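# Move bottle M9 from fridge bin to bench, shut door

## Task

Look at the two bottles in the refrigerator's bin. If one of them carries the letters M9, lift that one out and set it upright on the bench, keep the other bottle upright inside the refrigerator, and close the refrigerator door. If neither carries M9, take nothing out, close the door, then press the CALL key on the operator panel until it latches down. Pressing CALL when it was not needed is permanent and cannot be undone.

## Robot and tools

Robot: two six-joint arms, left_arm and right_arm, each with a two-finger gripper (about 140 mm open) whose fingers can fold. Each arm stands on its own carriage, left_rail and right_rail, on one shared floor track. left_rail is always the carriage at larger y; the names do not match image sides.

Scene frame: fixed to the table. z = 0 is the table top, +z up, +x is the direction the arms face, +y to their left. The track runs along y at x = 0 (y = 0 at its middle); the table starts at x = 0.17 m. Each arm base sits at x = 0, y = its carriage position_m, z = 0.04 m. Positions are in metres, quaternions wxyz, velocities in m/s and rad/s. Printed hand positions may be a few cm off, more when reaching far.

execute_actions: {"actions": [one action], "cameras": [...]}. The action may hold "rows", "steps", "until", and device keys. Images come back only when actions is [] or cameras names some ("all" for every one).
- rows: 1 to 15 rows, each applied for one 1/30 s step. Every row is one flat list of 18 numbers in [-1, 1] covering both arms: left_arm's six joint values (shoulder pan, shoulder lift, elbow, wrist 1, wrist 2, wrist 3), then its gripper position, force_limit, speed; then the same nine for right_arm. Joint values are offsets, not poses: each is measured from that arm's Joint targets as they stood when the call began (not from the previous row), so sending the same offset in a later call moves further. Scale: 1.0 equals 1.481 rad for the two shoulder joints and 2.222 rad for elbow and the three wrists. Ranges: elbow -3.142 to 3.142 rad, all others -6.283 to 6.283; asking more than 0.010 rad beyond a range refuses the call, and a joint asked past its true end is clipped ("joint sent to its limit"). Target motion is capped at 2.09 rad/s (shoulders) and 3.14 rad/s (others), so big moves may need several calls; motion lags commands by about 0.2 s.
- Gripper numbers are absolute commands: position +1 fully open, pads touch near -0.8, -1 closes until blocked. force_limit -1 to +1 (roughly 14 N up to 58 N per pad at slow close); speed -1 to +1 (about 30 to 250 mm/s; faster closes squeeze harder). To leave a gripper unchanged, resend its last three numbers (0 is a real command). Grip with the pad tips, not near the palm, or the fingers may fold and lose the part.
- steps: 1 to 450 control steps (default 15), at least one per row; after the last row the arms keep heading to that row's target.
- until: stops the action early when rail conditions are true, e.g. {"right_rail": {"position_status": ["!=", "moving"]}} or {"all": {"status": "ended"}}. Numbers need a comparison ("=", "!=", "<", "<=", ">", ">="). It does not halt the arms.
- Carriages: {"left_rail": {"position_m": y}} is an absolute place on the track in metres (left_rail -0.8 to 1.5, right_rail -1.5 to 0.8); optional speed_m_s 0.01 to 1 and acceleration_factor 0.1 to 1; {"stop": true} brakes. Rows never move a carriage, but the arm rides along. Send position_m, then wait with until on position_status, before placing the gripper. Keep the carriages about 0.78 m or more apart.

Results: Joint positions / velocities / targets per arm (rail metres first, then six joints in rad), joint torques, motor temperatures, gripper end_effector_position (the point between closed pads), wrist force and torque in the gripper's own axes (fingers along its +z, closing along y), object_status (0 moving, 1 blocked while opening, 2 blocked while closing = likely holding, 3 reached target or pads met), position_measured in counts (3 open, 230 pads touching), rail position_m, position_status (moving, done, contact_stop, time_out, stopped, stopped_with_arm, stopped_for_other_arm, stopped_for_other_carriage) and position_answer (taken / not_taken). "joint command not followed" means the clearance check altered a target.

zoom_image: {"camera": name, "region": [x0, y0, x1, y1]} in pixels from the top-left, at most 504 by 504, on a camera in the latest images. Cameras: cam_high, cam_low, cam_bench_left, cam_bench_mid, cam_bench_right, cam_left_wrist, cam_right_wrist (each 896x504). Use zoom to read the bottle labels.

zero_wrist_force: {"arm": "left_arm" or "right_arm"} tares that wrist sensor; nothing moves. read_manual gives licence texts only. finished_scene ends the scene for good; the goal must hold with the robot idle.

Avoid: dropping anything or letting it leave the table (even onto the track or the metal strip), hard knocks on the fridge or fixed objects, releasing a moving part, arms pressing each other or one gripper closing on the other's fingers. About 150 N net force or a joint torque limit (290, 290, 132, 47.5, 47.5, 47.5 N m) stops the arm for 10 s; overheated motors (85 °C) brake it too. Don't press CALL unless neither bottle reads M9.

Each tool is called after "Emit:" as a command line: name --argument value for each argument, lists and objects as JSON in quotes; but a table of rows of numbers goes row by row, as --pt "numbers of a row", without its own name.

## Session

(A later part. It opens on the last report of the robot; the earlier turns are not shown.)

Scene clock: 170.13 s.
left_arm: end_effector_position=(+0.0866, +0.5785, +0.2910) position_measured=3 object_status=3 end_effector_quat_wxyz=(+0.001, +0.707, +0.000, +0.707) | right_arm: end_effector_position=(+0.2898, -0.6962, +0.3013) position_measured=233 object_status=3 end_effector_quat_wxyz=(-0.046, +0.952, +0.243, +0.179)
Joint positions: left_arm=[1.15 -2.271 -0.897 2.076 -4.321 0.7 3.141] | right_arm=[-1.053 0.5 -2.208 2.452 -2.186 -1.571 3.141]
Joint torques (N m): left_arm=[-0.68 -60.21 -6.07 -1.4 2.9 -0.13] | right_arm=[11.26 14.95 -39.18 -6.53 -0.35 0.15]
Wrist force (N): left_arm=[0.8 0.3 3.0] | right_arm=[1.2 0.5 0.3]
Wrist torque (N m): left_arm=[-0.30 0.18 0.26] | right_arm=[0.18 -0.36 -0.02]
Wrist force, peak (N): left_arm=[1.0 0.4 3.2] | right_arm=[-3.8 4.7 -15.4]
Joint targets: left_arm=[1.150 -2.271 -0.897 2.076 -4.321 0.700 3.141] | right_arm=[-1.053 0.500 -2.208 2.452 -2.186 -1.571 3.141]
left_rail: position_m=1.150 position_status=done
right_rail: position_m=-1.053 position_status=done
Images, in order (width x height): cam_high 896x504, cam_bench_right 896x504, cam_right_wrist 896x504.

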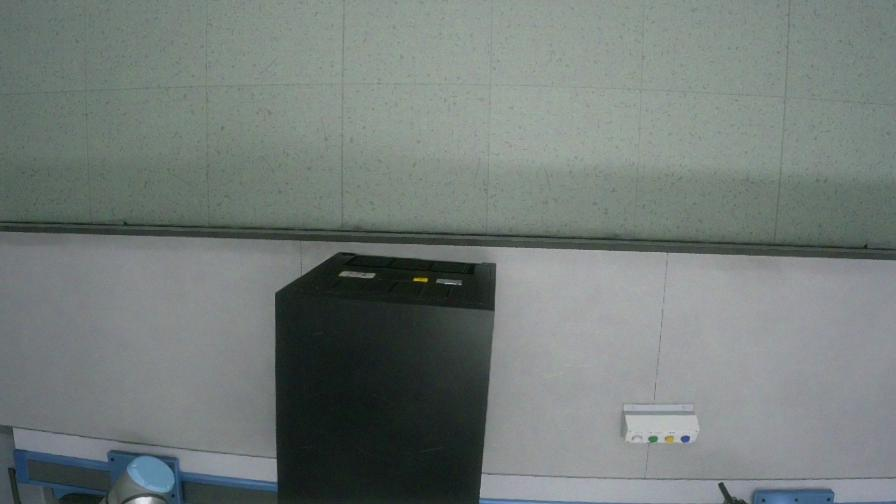

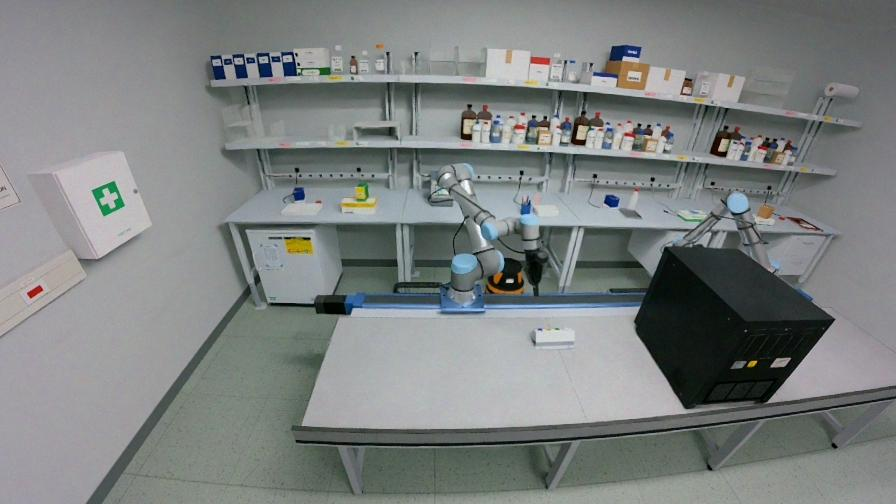

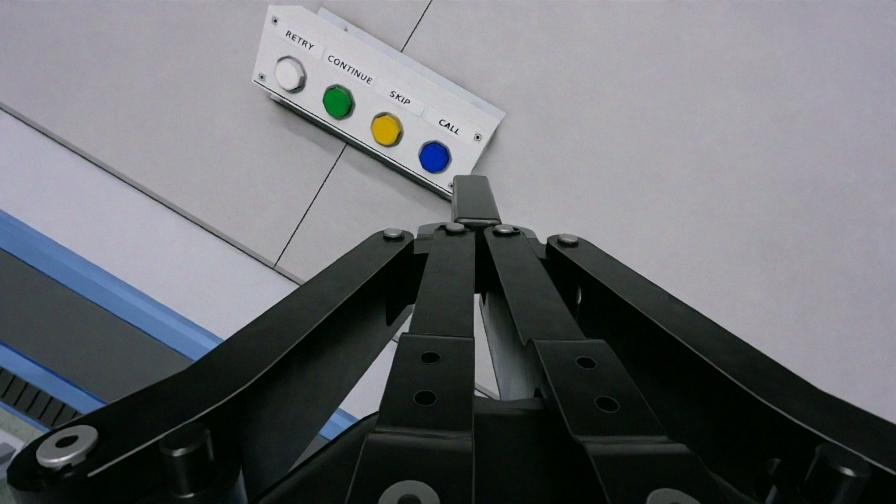

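Emit:
execute_actions --actions '[{"right_rail":{"position_m":-1.031},"steps":60,"until":{"right_rail":{"position_status":["!=","moving"]}}}]'

Emit:
execute_actions --actions '[{"rows":[[0,0,0,0,0,0,1,1,1,0,0.1563,0.0716,-0.1756,0,0,-1,-0.5,0]],"steps":40}]' --cameras '["cam_right_wrist","cam_high","cam_bench_mid"]'

Emit:
zoom_image --camera "cam_bench_mid" --region '[240, 150, 440, 290]'

Emit:
zoom_image --camera "cam_high" --region '[580, 350, 780, 500]'

Scene clock: 193.77 s.
left_arm: end_effector_position=(+0.0866, +0.5785, +0.2910) position_measured=3 object_status=3 end_effector_quat_wxyz=(+0.001, +0.707, +0.000, +0.707) | right_arm: end_effector_position=(+0.2898, -0.6742, +0.3013) position_measured=233 object_status=3 end_effector_quat_wxyz=(-0.046, +0.952, +0.243, +0.179)
Joint positions: left_arm=[1.15 -2.271 -0.897 2.076 -4.321 0.7 3.141] | right_arm=[-1.031 0.5 -2.208 2.452 -2.186 -1.571 3.141]
Joint torques (N m): left_arm=[-1.42 -61.32 -5.99 -1.48 2.82 -0.87] | right_arm=[7.68 12.92 -42.24 -6.95 -0.27 -0.07]
Wrist force (N): left_arm=[0.9 0.1 2.7] | right_arm=[1.1 0.6 -0.2]
Wrist torque (N m): left_arm=[-0.35 0.17 0.26] | right_arm=[0.18 -0.34 -0.03]
Wrist force, peak (N): left_arm=[0.9 0.7 3.3] | right_arm=[1.7 -1.0 1.1]
Joint targets: left_arm=[1.150 -2.271 -0.897 2.076 -4.321 0.700 3.141] | right_arm=[-1.031 0.500 -2.208 2.452 -2.186 -1.571 3.141]
Tool commands: left_gripper/position=+1.0 left_gripper/force_limit=+1.0 left_gripper/speed=+1.0 right_gripper/position=-1.0 right_gripper/force_limit=-0.5 right_gripper/speed=+0.0
left_rail: position_m=1.150 position_status=done
right_rail: position_m=-1.031 position_status=done

Scene clock: 195.30 s.
left_arm: end_effector_position=(+0.0866, +0.5785, +0.2910) position_measured=3 object_status=3 end_effector_quat_wxyz=(+0.001, +0.707, +0.000, +0.707) | right_arm: end_effector_position=(+0.3146, -0.6606, +0.1709) position_measured=233 object_status=3 end_effector_quat_wxyz=(-0.046, +0.952, +0.243, +0.179)
Joint positions: left_arm=[1.15 -2.271 -0.897 2.076 -4.321 0.7 3.141] | right_arm=[-1.031 0.5 -1.977 2.611 -2.576 -1.571 3.141]
Joint torques (N m): left_arm=[-2.61 -60.18 -5.95 -1.35 2.74 -0.97] | right_arm=[-6.25 6.32 -32.29 -7.05 -0.26 -0.26]
Wrist force (N): left_arm=[1.2 0.3 2.7] | right_arm=[1.3 0.8 0.6]
Wrist torque (N m): left_arm=[-0.31 0.12 0.26] | right_arm=[0.22 -0.32 -0.05]
Wrist force, peak (N): left_arm=[1.2 0.6 3.0] | right_arm=[9.4 -0.7 -27.8]
Joint targets: left_arm=[1.150 -2.271 -0.897 2.076 -4.321 0.700 3.141] | right_arm=[-1.031 0.500 -1.977 2.611 -2.576 -1.571 3.141]
left_rail: position_m=1.150 position_status=done
right_rail: position_m=-1.031 position_status=done
Images, in order (width x height): cam_high 896x504, cam_bench_mid 896x504, cam_right_wrist 896x504.

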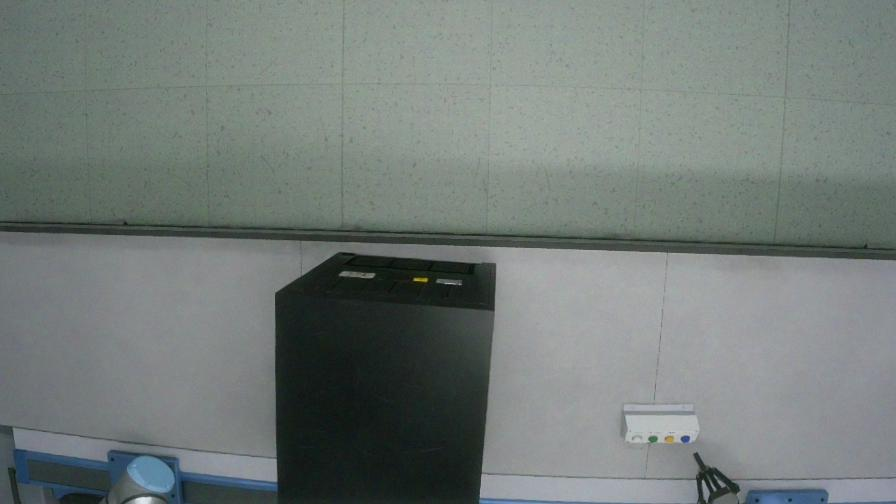

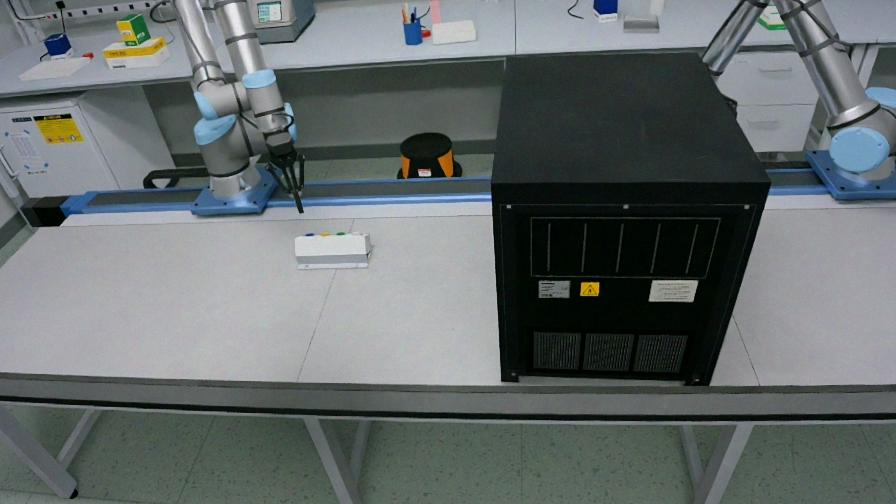

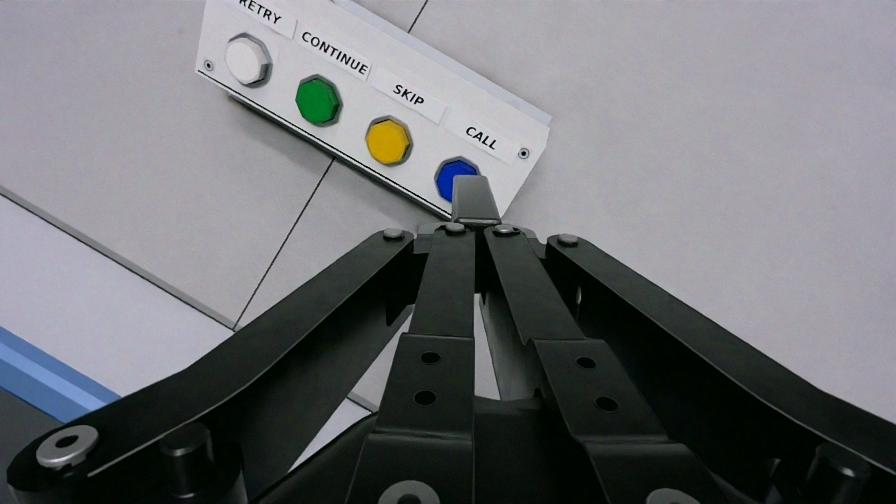

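Scaled by 2.520.

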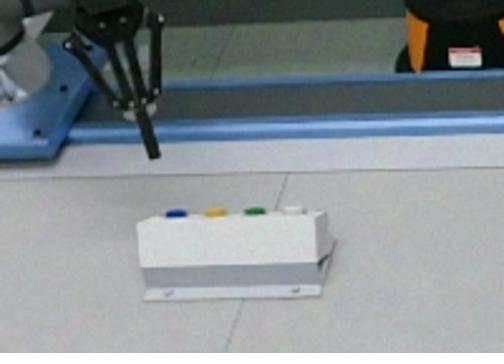

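Scaled by 2.520.

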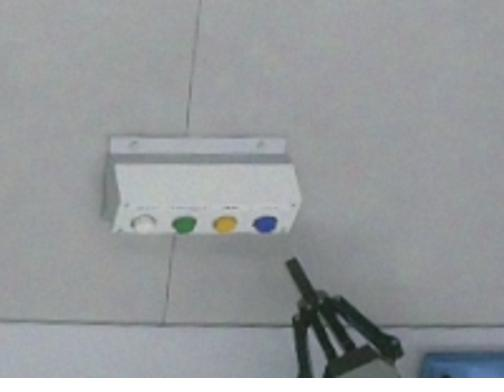

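Emit:
execute_actions --actions '[{"right_rail":{"position_m":-1.026},"steps":40,"until":{"right_rail":{"position_status":["!=","moving"]}}}]'

Emit:
execute_actions --actions '[{"rows":[[0,0,0,0,0,0,1,1,1,0,0.027,0.0048,-0.0229,0,0,-1,-0.5,0],[0,0,0,0,0,0,1,1,1,0,0.0543,0.0096,-0.0458,0,0,-1,-0.5,0],[0,0,0,0,0,0,1,1,1,0,0.0814,0.01445,-0.0687,0,0,-1,-0.5,0]],"steps":30}]' --cameras '["cam_right_wrist","cam_high","cam_bench_mid"]'

Emit:
zoom_image --camera "cam_bench_mid" --region '[270, 180, 390, 280]'

Emit:
zoom_image --camera "cam_high" --region '[600, 380, 740, 480]'

Scene clock: 225.80 s.
left_arm: end_effector_position=(+0.0866, +0.5785, +0.2910) position_measured=3 object_status=3 end_effector_quat_wxyz=(+0.001, +0.707, +0.000, +0.707) | right_arm: end_effector_position=(+0.3146, -0.6556, +0.1709) position_measured=233 object_status=3 end_effector_quat_wxyz=(-0.046, +0.952, +0.243, +0.179)
Joint positions: left_arm=[1.15 -2.271 -0.897 2.076 -4.321 0.7 3.141] | right_arm=[-1.026 0.5 -1.977 2.611 -2.576 -1.571 3.141]
Joint torques (N m): left_arm=[-1.59 -60.77 -6.04 -1.35 2.79 -1.21] | right_arm=[-8.13 2.51 -37.83 -6.5 -0.44 0.17]
Wrist force (N): left_arm=[1.1 0.6 2.8] | right_arm=[1.1 0.8 0.0]
Wrist torque (N m): left_arm=[-0.25 0.13 0.27] | right_arm=[0.23 -0.26 -0.05]
Wrist force, peak (N): left_arm=[0.8 0.4 3.3] | right_arm=[0.0 2.6 -0.3]
Joint targets: left_arm=[1.150 -2.271 -0.897 2.076 -4.321 0.700 3.141] | right_arm=[-1.026 0.500 -1.977 2.611 -2.576 -1.571 3.141]
Tool commands: left_gripper/position=+1.0 left_gripper/force_limit=+1.0 left_gripper/speed=+1.0 right_gripper/position=-1.0 right_gripper/force_limit=-0.5 right_gripper/speed=+0.0
left_rail: position_m=1.150 position_status=done
right_rail: position_m=-1.026 position_status=done

Scene clock: 227.00 s.
left_arm: end_effector_position=(+0.0866, +0.5785, +0.2910) position_measured=3 object_status=3 end_effector_quat_wxyz=(+0.001, +0.707, +0.000, +0.707) | right_arm: end_effector_position=(+0.3256, -0.6496, +0.1298) position_measured=233 object_status=3 end_effector_quat_wxyz=(-0.046, +0.952, +0.243, +0.179)
Joint positions: left_arm=[1.15 -2.271 -0.897 2.076 -4.321 0.7 3.141] | right_arm=[-1.026 0.5 -1.856 2.643 -2.729 -1.571 3.141]
Joint torques (N m): left_arm=[-3.06 -59.94 -6.2 -1.43 2.84 -1.35] | right_arm=[5.15 2.98 -28.29 -6.52 -0.99 -0.18]
Wrist force (N): left_arm=[0.6 0.0 2.7] | right_arm=[1.4 0.4 0.1]
Wrist torque (N m): left_arm=[-0.38 0.24 0.26] | right_arm=[0.06 -0.27 -0.09]
Wrist force, peak (N): left_arm=[0.7 0.2 3.1] | right_arm=[0.8 0.1 -5.0]
Joint targets: left_arm=[1.150 -2.271 -0.897 2.076 -4.321 0.700 3.141] | right_arm=[-1.026 0.500 -1.856 2.643 -2.729 -1.571 3.141]
left_rail: position_m=1.150 position_status=done
right_rail: position_m=-1.026 position_status=done
Images, in order (width x height): cam_high 896x504, cam_bench_mid 896x504, cam_right_wrist 896x504.

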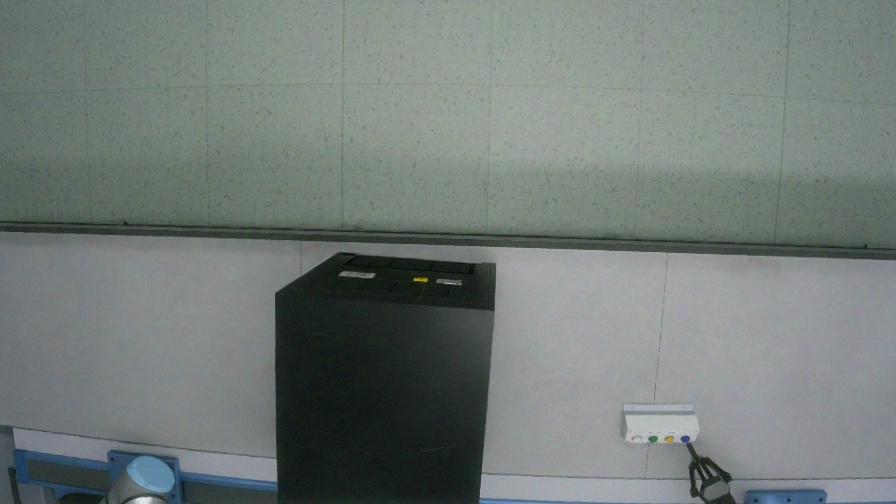

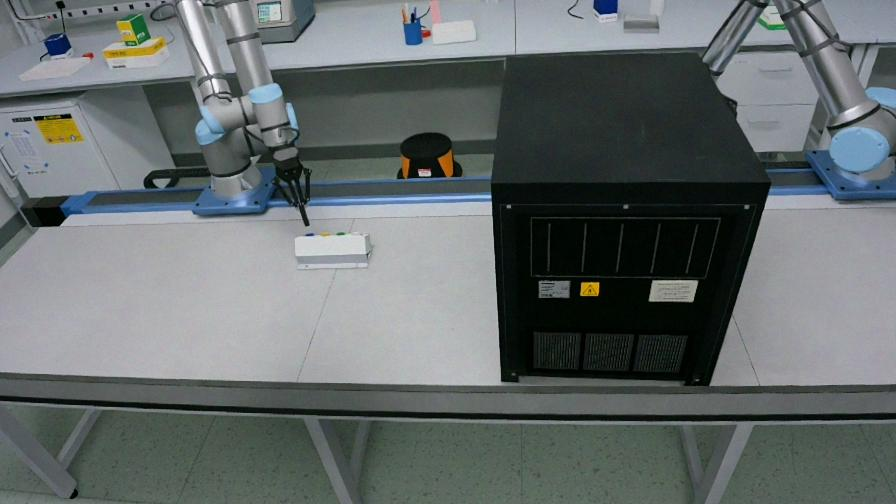

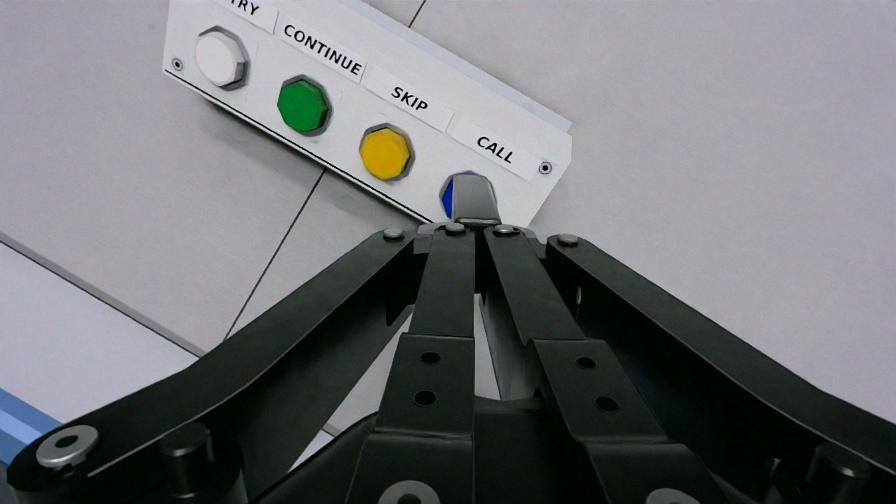

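Scaled by 4.200.

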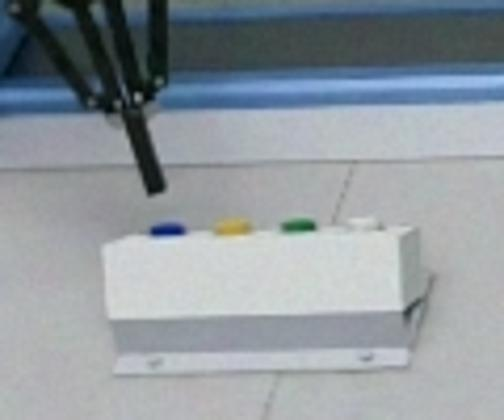

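Scaled by 3.600.

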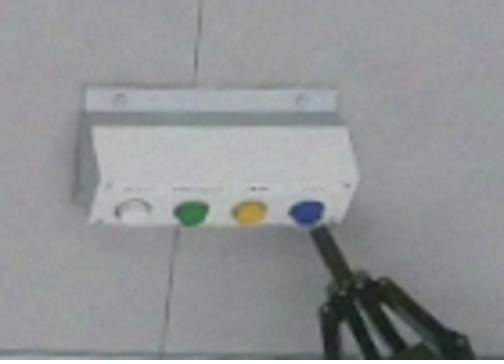

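Emit:
execute_actions --actions '[{"right_rail":{"position_m":-1.024},"rows":[[0,0,0,0,0,0,1,1,1,0,0.0172,0.0032,-0.0147,0,0,-1,-0.5,0],[0,0,0,0,0,0,1,1,1,0,0.0345,0.0064,-0.0294,0,0,-1,-0.5,0],[0,0,0,0,0,0,1,1,1,0,0.0517,0.0096,-0.0441,0,0,-1,-0.5,0]],"steps":40}]' --cameras '["cam_right_wrist","cam_high","cam_bench_mid"]'

Emit:
zoom_image --camera "cam_bench_mid" --region '[270, 180, 390, 280]'

Emit:
zoom_image --camera "cam_high" --region '[600, 380, 740, 480]'

Emit:
zoom_image --camera "cam_right_wrist" --region '[340, 120, 600, 280]'

Scene clock: 251.53 s.
left_arm: end_effector_position=(+0.0866, +0.5785, +0.2910) position_measured=3 object_status=3 end_effector_quat_wxyz=(+0.001, +0.707, +0.000, +0.707) | right_arm: end_effector_position=(+0.3291, -0.6457, +0.1038) position_measured=233 object_status=3 end_effector_quat_wxyz=(-0.046, +0.952, +0.243, +0.179)
Joint positions: left_arm=[1.15 -2.271 -0.897 2.076 -4.321 0.7 3.141] | right_arm=[-1.024 0.5 -1.779 2.664 -2.827 -1.571 3.141]
Joint torques (N m): left_arm=[-1.35 -59.75 -5.98 -1.54 3.01 -2.25] | right_arm=[-8.51 -4.13 -24.53 -7.06 -0.57 -0.02]
Wrist force (N): left_arm=[0.4 0.3 2.8] | right_arm=[0.7 0.6 0.4]
Wrist torque (N m): left_arm=[-0.29 0.29 0.26] | right_arm=[0.11 -0.15 -0.04]
Wrist force, peak (N): left_arm=[0.8 0.5 3.4] | right_arm=[2.1 0.6 -2.9]
Joint targets: left_arm=[1.150 -2.271 -0.897 2.076 -4.321 0.700 3.141] | right_arm=[-1.024 0.500 -1.779 2.664 -2.827 -1.571 3.141]
left_rail: position_m=1.150 position_status=done
right_rail: position_m=-1.024 position_status=done
Images, in order (width x height): cam_high 896x504, cam_bench_mid 896x504, cam_right_wrist 896x504.

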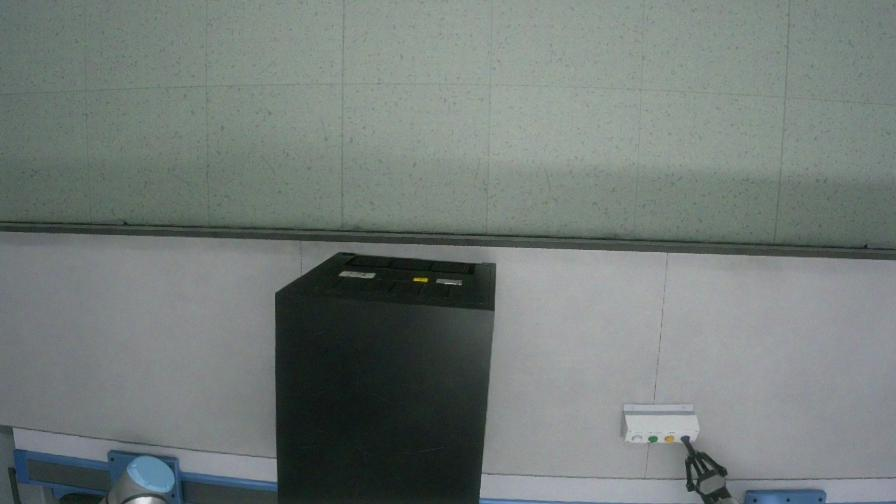

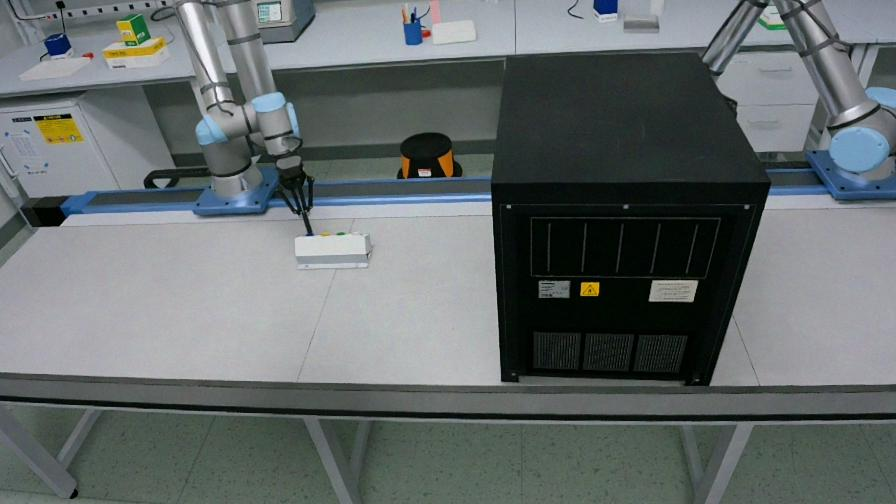

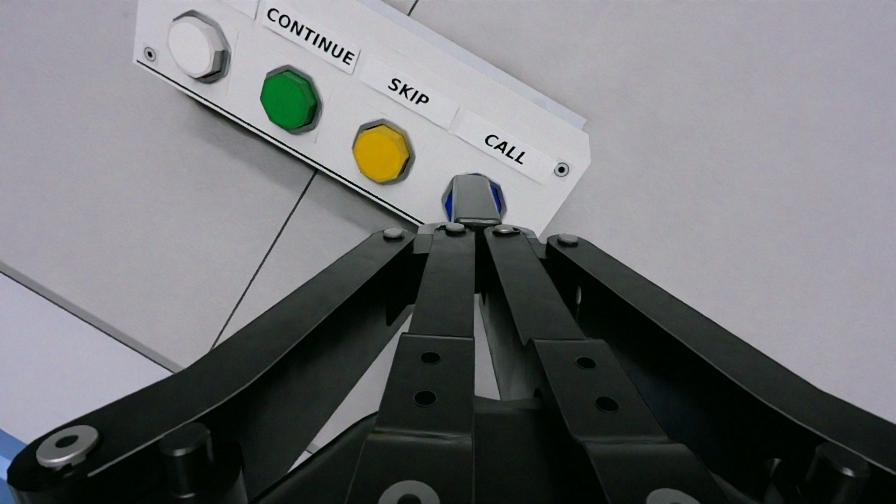

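Scaled by 4.200.

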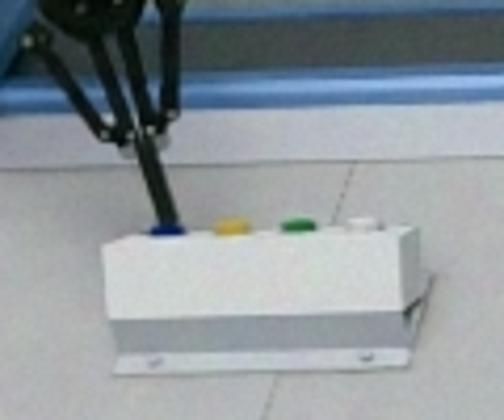

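Scaled by 3.600.

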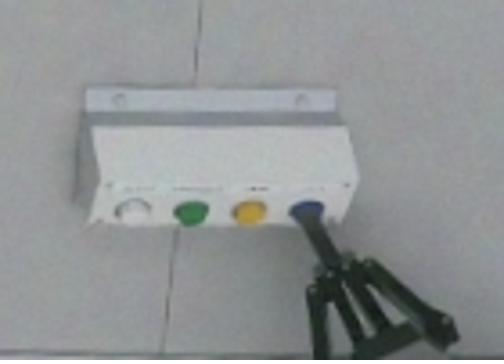

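Scaled by 1.938.

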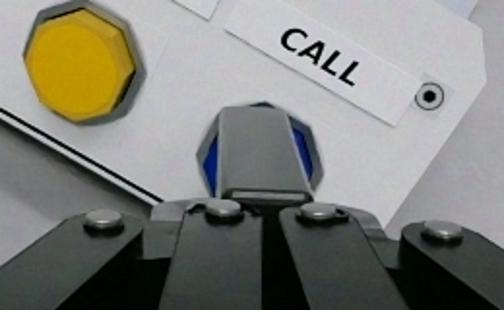

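Emit:
zero_wrist_force --arm "right_arm"

Emit:
execute_actions --actions '[{"rows":[[0,0,0,0,0,0,1,1,1,0,0.0019,0.00044,-0.0017,0,0,-1,-0.5,0],[0,0,0,0,0,0,1,1,1,0,0.0037,0.00088,-0.00335,0,0,-1,-0.5,0],[0,0,0,0,0,0,1,1,1,0,0.0056,0.0013,-0.005,0,0,-1,-0.5,0]],"steps":20}]'

Emit:
execute_actions --actions '[{"rows":[[0,0,0,0,0,0,1,1,1,0,0.0019,0.00044,-0.0017,0,0,-1,-0.5,0],[0,0,0,0,0,0,1,1,1,0,0.0037,0.00088,-0.00335,0,0,-1,-0.5,0]],"steps":20}]'

Wrist force sensor zeroed.

Scene clock: 258.97 s.
left_arm: end_effector_position=(+0.0866, +0.5785, +0.2910) position_measured=3 object_status=3 end_effector_quat_wxyz=(+0.001, +0.707, +0.000, +0.707) | right_arm: end_effector_position=(+0.3291, -0.6457, +0.1008) position_measured=233 object_status=3 end_effector_quat_wxyz=(-0.046, +0.952, +0.243, +0.179)
Joint positions: left_arm=[1.15 -2.271 -0.897 2.076 -4.321 0.7 3.141] | right_arm=[-1.024 0.5 -1.771 2.667 -2.838 -1.571 3.141]
Joint torques (N m): left_arm=[-0.15 -61.79 -5.68 -1.5 3.13 -2.36] | right_arm=[-6.02 -0.52 -20.02 -5.26 -0.76 -0.11]
Wrist force (N, zeroed by zero_wrist_force on right_arm): left_arm=[0.8 0.4 3.3] | right_arm=[3.0 0.7 -4.2]
Wrist torque (N m, zeroed by zero_wrist_force on right_arm): left_arm=[-0.29 0.18 0.26] | right_arm=[0.04 0.05 0.00]
Wrist force, peak (N, zeroed by zero_wrist_force on right_arm): left_arm=[1.2 0.5 3.2] | right_arm=[3.2 0.6 -4.6]
Joint targets: left_arm=[1.150 -2.271 -0.897 2.076 -4.321 0.700 3.141] | right_arm=[-1.024 0.500 -1.771 2.667 -2.838 -1.571 3.141]
left_rail: position_m=1.150 position_status=done
right_rail: position_m=-1.024 position_status=done

Scene clock: 259.83 s.
left_arm: end_effector_position=(+0.0866, +0.5785, +0.2910) position_measured=3 object_status=3 end_effector_quat_wxyz=(+0.001, +0.707, +0.000, +0.707) | right_arm: end_effector_position=(+0.3291, -0.6457, +0.0988) position_measured=233 object_status=3 end_effector_quat_wxyz=(-0.046, +0.952, +0.243, +0.179)
Joint positions: left_arm=[1.15 -2.271 -0.897 2.076 -4.321 0.7 3.141] | right_arm=[-1.024 0.5 -1.766 2.669 -2.846 -1.571 3.141]
Joint torques (N m): left_arm=[-2.22 -59.02 -6.22 -1.45 2.84 -2.21] | right_arm=[-6 -0.83 -20.38 -5.3 -0.7 -0.02]
Wrist force (N, zeroed by zero_wrist_force on right_arm): left_arm=[0.9 0.2 2.6] | right_arm=[3.5 0.7 -4.8]
Wrist torque (N m, zeroed by zero_wrist_force on right_arm): left_arm=[-0.33 0.17 0.26] | right_arm=[-0.02 0.07 0.01]
Wrist force, peak (N, zeroed by zero_wrist_force on right_arm): left_arm=[1.2 0.3 2.9] | right_arm=[3.5 0.4 -5.6]
Joint targets: left_arm=[1.150 -2.271 -0.897 2.076 -4.321 0.700 3.141] | right_arm=[-1.024 0.500 -1.766 2.669 -2.846 -1.571 3.141]
left_rail: position_m=1.150 position_status=done
right_rail: position_m=-1.024 position_status=done

Contact; spring. Continue 2 mm steps.

Emit:
execute_actions --actions '[{"rows":[[0,0,0,0,0,0,1,1,1,0,0.0019,0.00044,-0.0017,0,0,-1,-0.5,0],[0,0,0,0,0,0,1,1,1,0,0.0037,0.00088,-0.00335,0,0,-1,-0.5,0]],"steps":20}]'

Emit:
execute_actions --actions '[{"rows":[[0,0,0,0,0,0,1,1,1,0,0.0019,0.00044,-0.0017,0,0,-1,-0.5,0]],"steps":20}]' --cameras '["cam_right_wrist","cam_bench_mid"]'

Emit:
zoom_image --camera "cam_bench_mid" --region '[270, 180, 390, 280]'

Scene clock: 265.03 s.
left_arm: end_effector_position=(+0.0866, +0.5785, +0.2910) position_measured=3 object_status=3 end_effector_quat_wxyz=(+0.001, +0.707, +0.000, +0.707) | right_arm: end_effector_position=(+0.3291, -0.6457, +0.0969) position_measured=233 object_status=3 end_effector_quat_wxyz=(-0.046, +0.952, +0.243, +0.179)
Joint positions: left_arm=[1.15 -2.271 -0.897 2.076 -4.321 0.7 3.141] | right_arm=[-1.024 0.5 -1.76 2.671 -2.853 -1.571 3.141]
Joint torques (N m): left_arm=[-1.76 -60.89 -6.19 -1.71 2.92 -2.33] | right_arm=[-4.47 -1.51 -16.77 -4.6 -0.67 -0.53]
Wrist force (N, zeroed by zero_wrist_force on right_arm): left_arm=[1.0 0.1 3.0] | right_arm=[4.0 0.9 -5.9]
Wrist torque (N m, zeroed by zero_wrist_force on right_arm): left_arm=[-0.36 0.15 0.26] | right_arm=[0.02 0.08 0.02]
Wrist force, peak (N, zeroed by zero_wrist_force on right_arm): left_arm=[0.8 0.6 3.3] | right_arm=[3.9 0.4 -6.2]
Joint targets: left_arm=[1.150 -2.271 -0.897 2.076 -4.321 0.700 3.141] | right_arm=[-1.024 0.500 -1.760 2.671 -2.853 -1.571 3.141]
left_rail: position_m=1.150 position_status=done
right_rail: position_m=-1.024 position_status=done

Scene clock: 265.90 s.
left_arm: end_effector_position=(+0.0866, +0.5785, +0.2910) position_measured=3 object_status=3 end_effector_quat_wxyz=(+0.001, +0.707, +0.000, +0.707) | right_arm: end_effector_position=(+0.3290, -0.6457, +0.0959) position_measured=233 object_status=3 end_effector_quat_wxyz=(-0.046, +0.952, +0.243, +0.179)
Joint positions: left_arm=[1.15 -2.271 -0.897 2.076 -4.321 0.7 3.141] | right_arm=[-1.024 0.5 -1.757 2.672 -2.857 -1.571 3.141]
Joint torques (N m): left_arm=[-1.19 -60.29 -5.97 -1.49 2.73 -2.47] | right_arm=[-4.86 9.97 -11.13 -1.73 -0.91 -0.49]
Wrist force (N, zeroed by zero_wrist_force on right_arm): left_arm=[0.8 0.6 2.7] | right_arm=[3.9 2.5 -31.2]
Wrist torque (N m, zeroed by zero_wrist_force on right_arm): left_arm=[-0.25 0.19 0.26] | right_arm=[-0.22 0.38 0.03]
Wrist force, peak (N, zeroed by zero_wrist_force on right_arm): left_arm=[0.8 0.0 3.2] | right_arm=[4.4 2.2 -31.2]
Joint targets: left_arm=[1.150 -2.271 -0.897 2.076 -4.321 0.700 3.141] | right_arm=[-1.024 0.500 -1.757 2.672 -2.857 -1.571 3.141]
left_rail: position_m=1.150 position_status=done
right_rail: position_m=-1.024 position_status=done
Images, in order (width x height): cam_bench_mid 896x504, cam_right_wrist 896x504.

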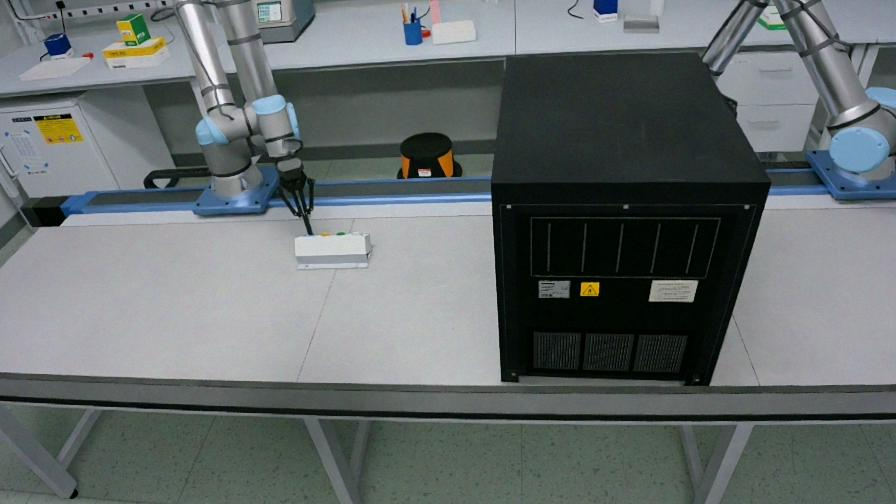

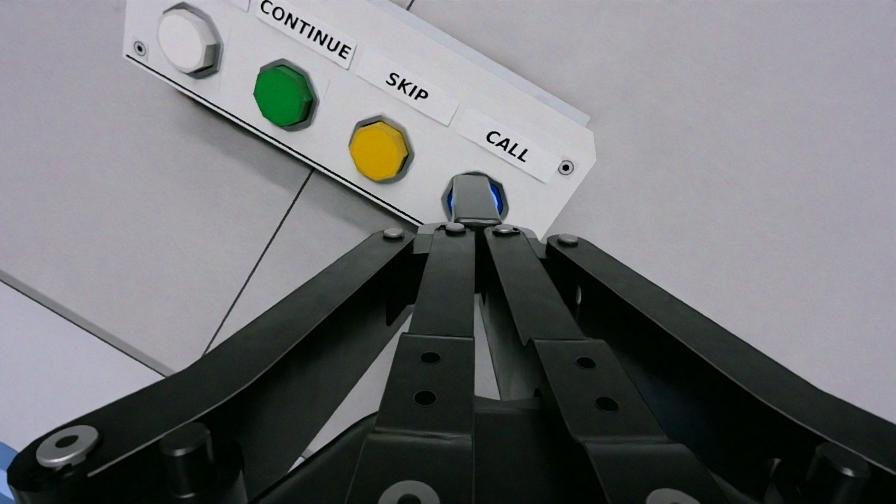

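Scaled by 4.200.

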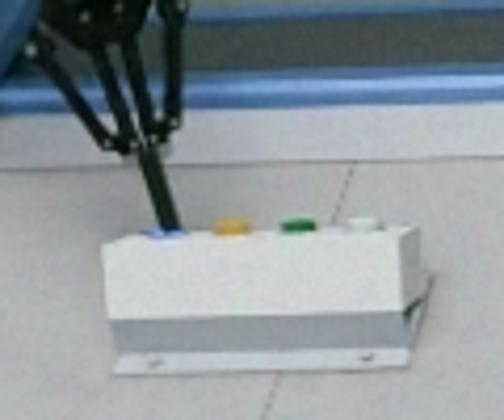

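Emit:
execute_actions --actions '[{"rows":[[0,0,0,0,0,0,1,1,1,0,-0.008,-0.002,0.0072,0,0,-1,-0.5,0],[0,0,0,0,0,0,1,1,1,0,-0.02,-0.0045,0.0178,0,0,-1,-0.5,0],[0,0,0,0,0,0,1,1,1,0,-0.09,-0.02,0.08,0,0,-1,-0.5,0]],"steps":40}]' --cameras '["cam_right_wrist","cam_left_wrist","cam_bench_mid"]'

Emit:
zoom_image --camera "cam_bench_mid" --region '[270, 180, 390, 280]'

Scene clock: 271.73 s.
left_arm: end_effector_position=(+0.0866, +0.5785, +0.2910) position_measured=3 object_status=3 end_effector_quat_wxyz=(+0.001, +0.707, +0.000, +0.707) | right_arm: end_effector_position=(+0.3252, -0.6478, +0.1442) position_measured=233 object_status=3 end_effector_quat_wxyz=(-0.046, +0.952, +0.243, +0.179)
Joint positions: left_arm=[1.15 -2.271 -0.897 2.076 -4.321 0.7 3.141] | right_arm=[-1.024 0.5 -1.891 2.628 -2.679 -1.571 3.141]
Joint torques (N m): left_arm=[-2.08 -59.53 -5.76 -1.49 2.71 -2.24] | right_arm=[6.09 -21.31 -50.35 -2.88 -1.04 -0.29]
Wrist force (N, zeroed by zero_wrist_force on right_arm): left_arm=[0.9 0.4 2.7] | right_arm=[-0.3 -0.1 0.2]
Wrist torque (N m, zeroed by zero_wrist_force on right_arm): left_arm=[-0.27 0.16 0.26] | right_arm=[-0.01 0.10 0.02]
Wrist force, peak (N, zeroed by zero_wrist_force on right_arm): left_arm=[1.0 0.4 3.2] | right_arm=[4.8 2.8 -32.3]
Joint targets: left_arm=[1.150 -2.271 -0.897 2.076 -4.321 0.700 3.141] | right_arm=[-1.024 0.500 -1.891 2.628 -2.679 -1.571 3.141]
left_rail: position_m=1.150 position_status=done
right_rail: position_m=-1.024 position_status=done
Images, in order (width x height): cam_bench_mid 896x504, cam_left_wrist 896x504, cam_right_wrist 896x504.

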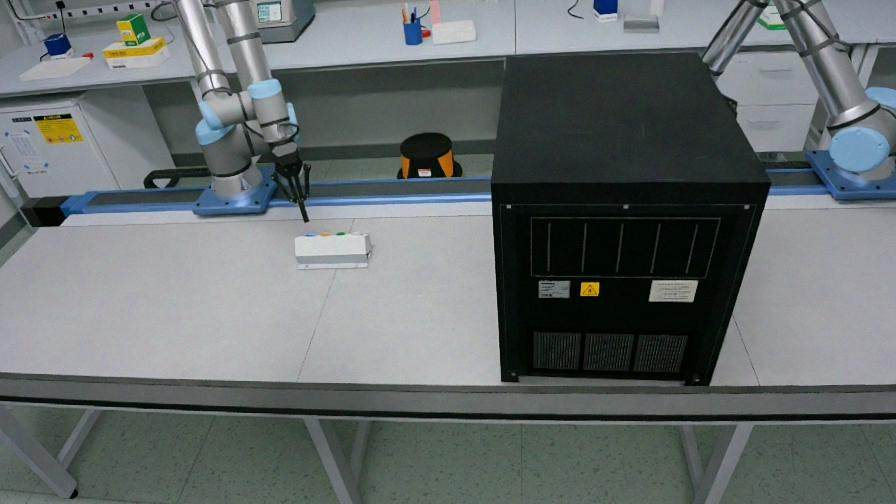

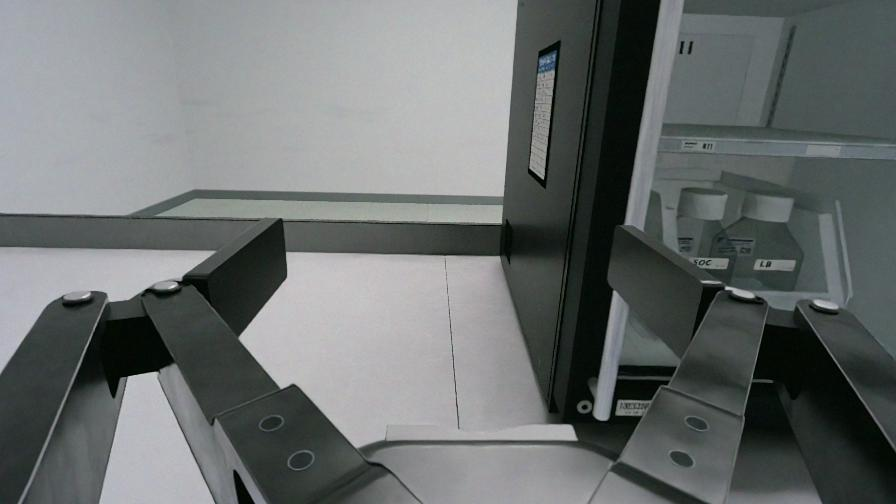

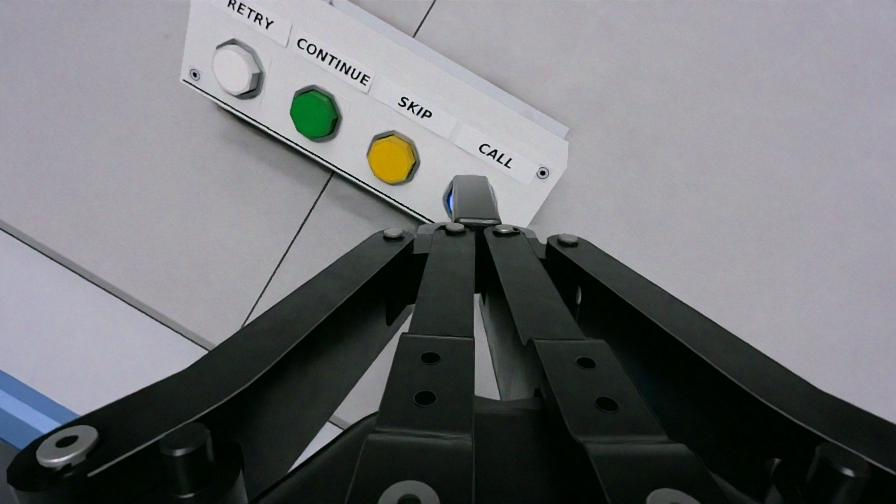

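Scaled by 4.200.

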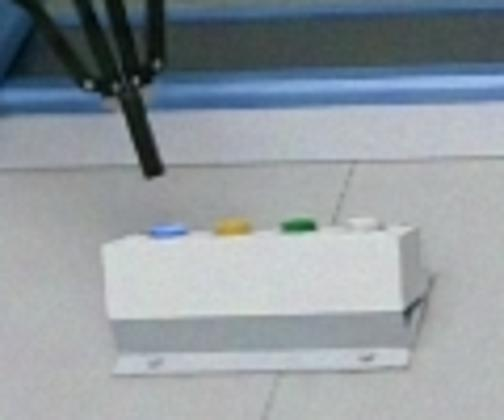

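Emit:
zoom_image --camera "cam_left_wrist" --region '[490, 0, 690, 130]'

Emit:
zoom_image --camera "cam_left_wrist" --region '[490, 300, 690, 430]'

Scaled by 2.520.

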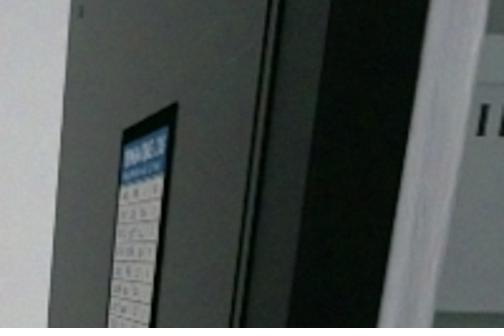

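Scaled by 2.520.

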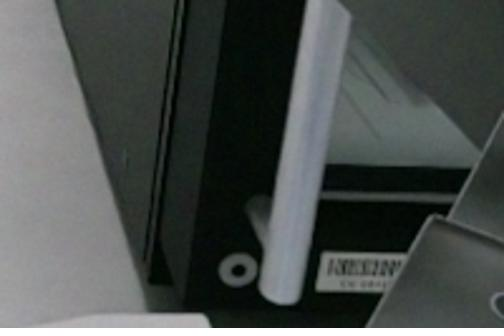

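Emit:
finished_scene

The scene is finished: the task was done.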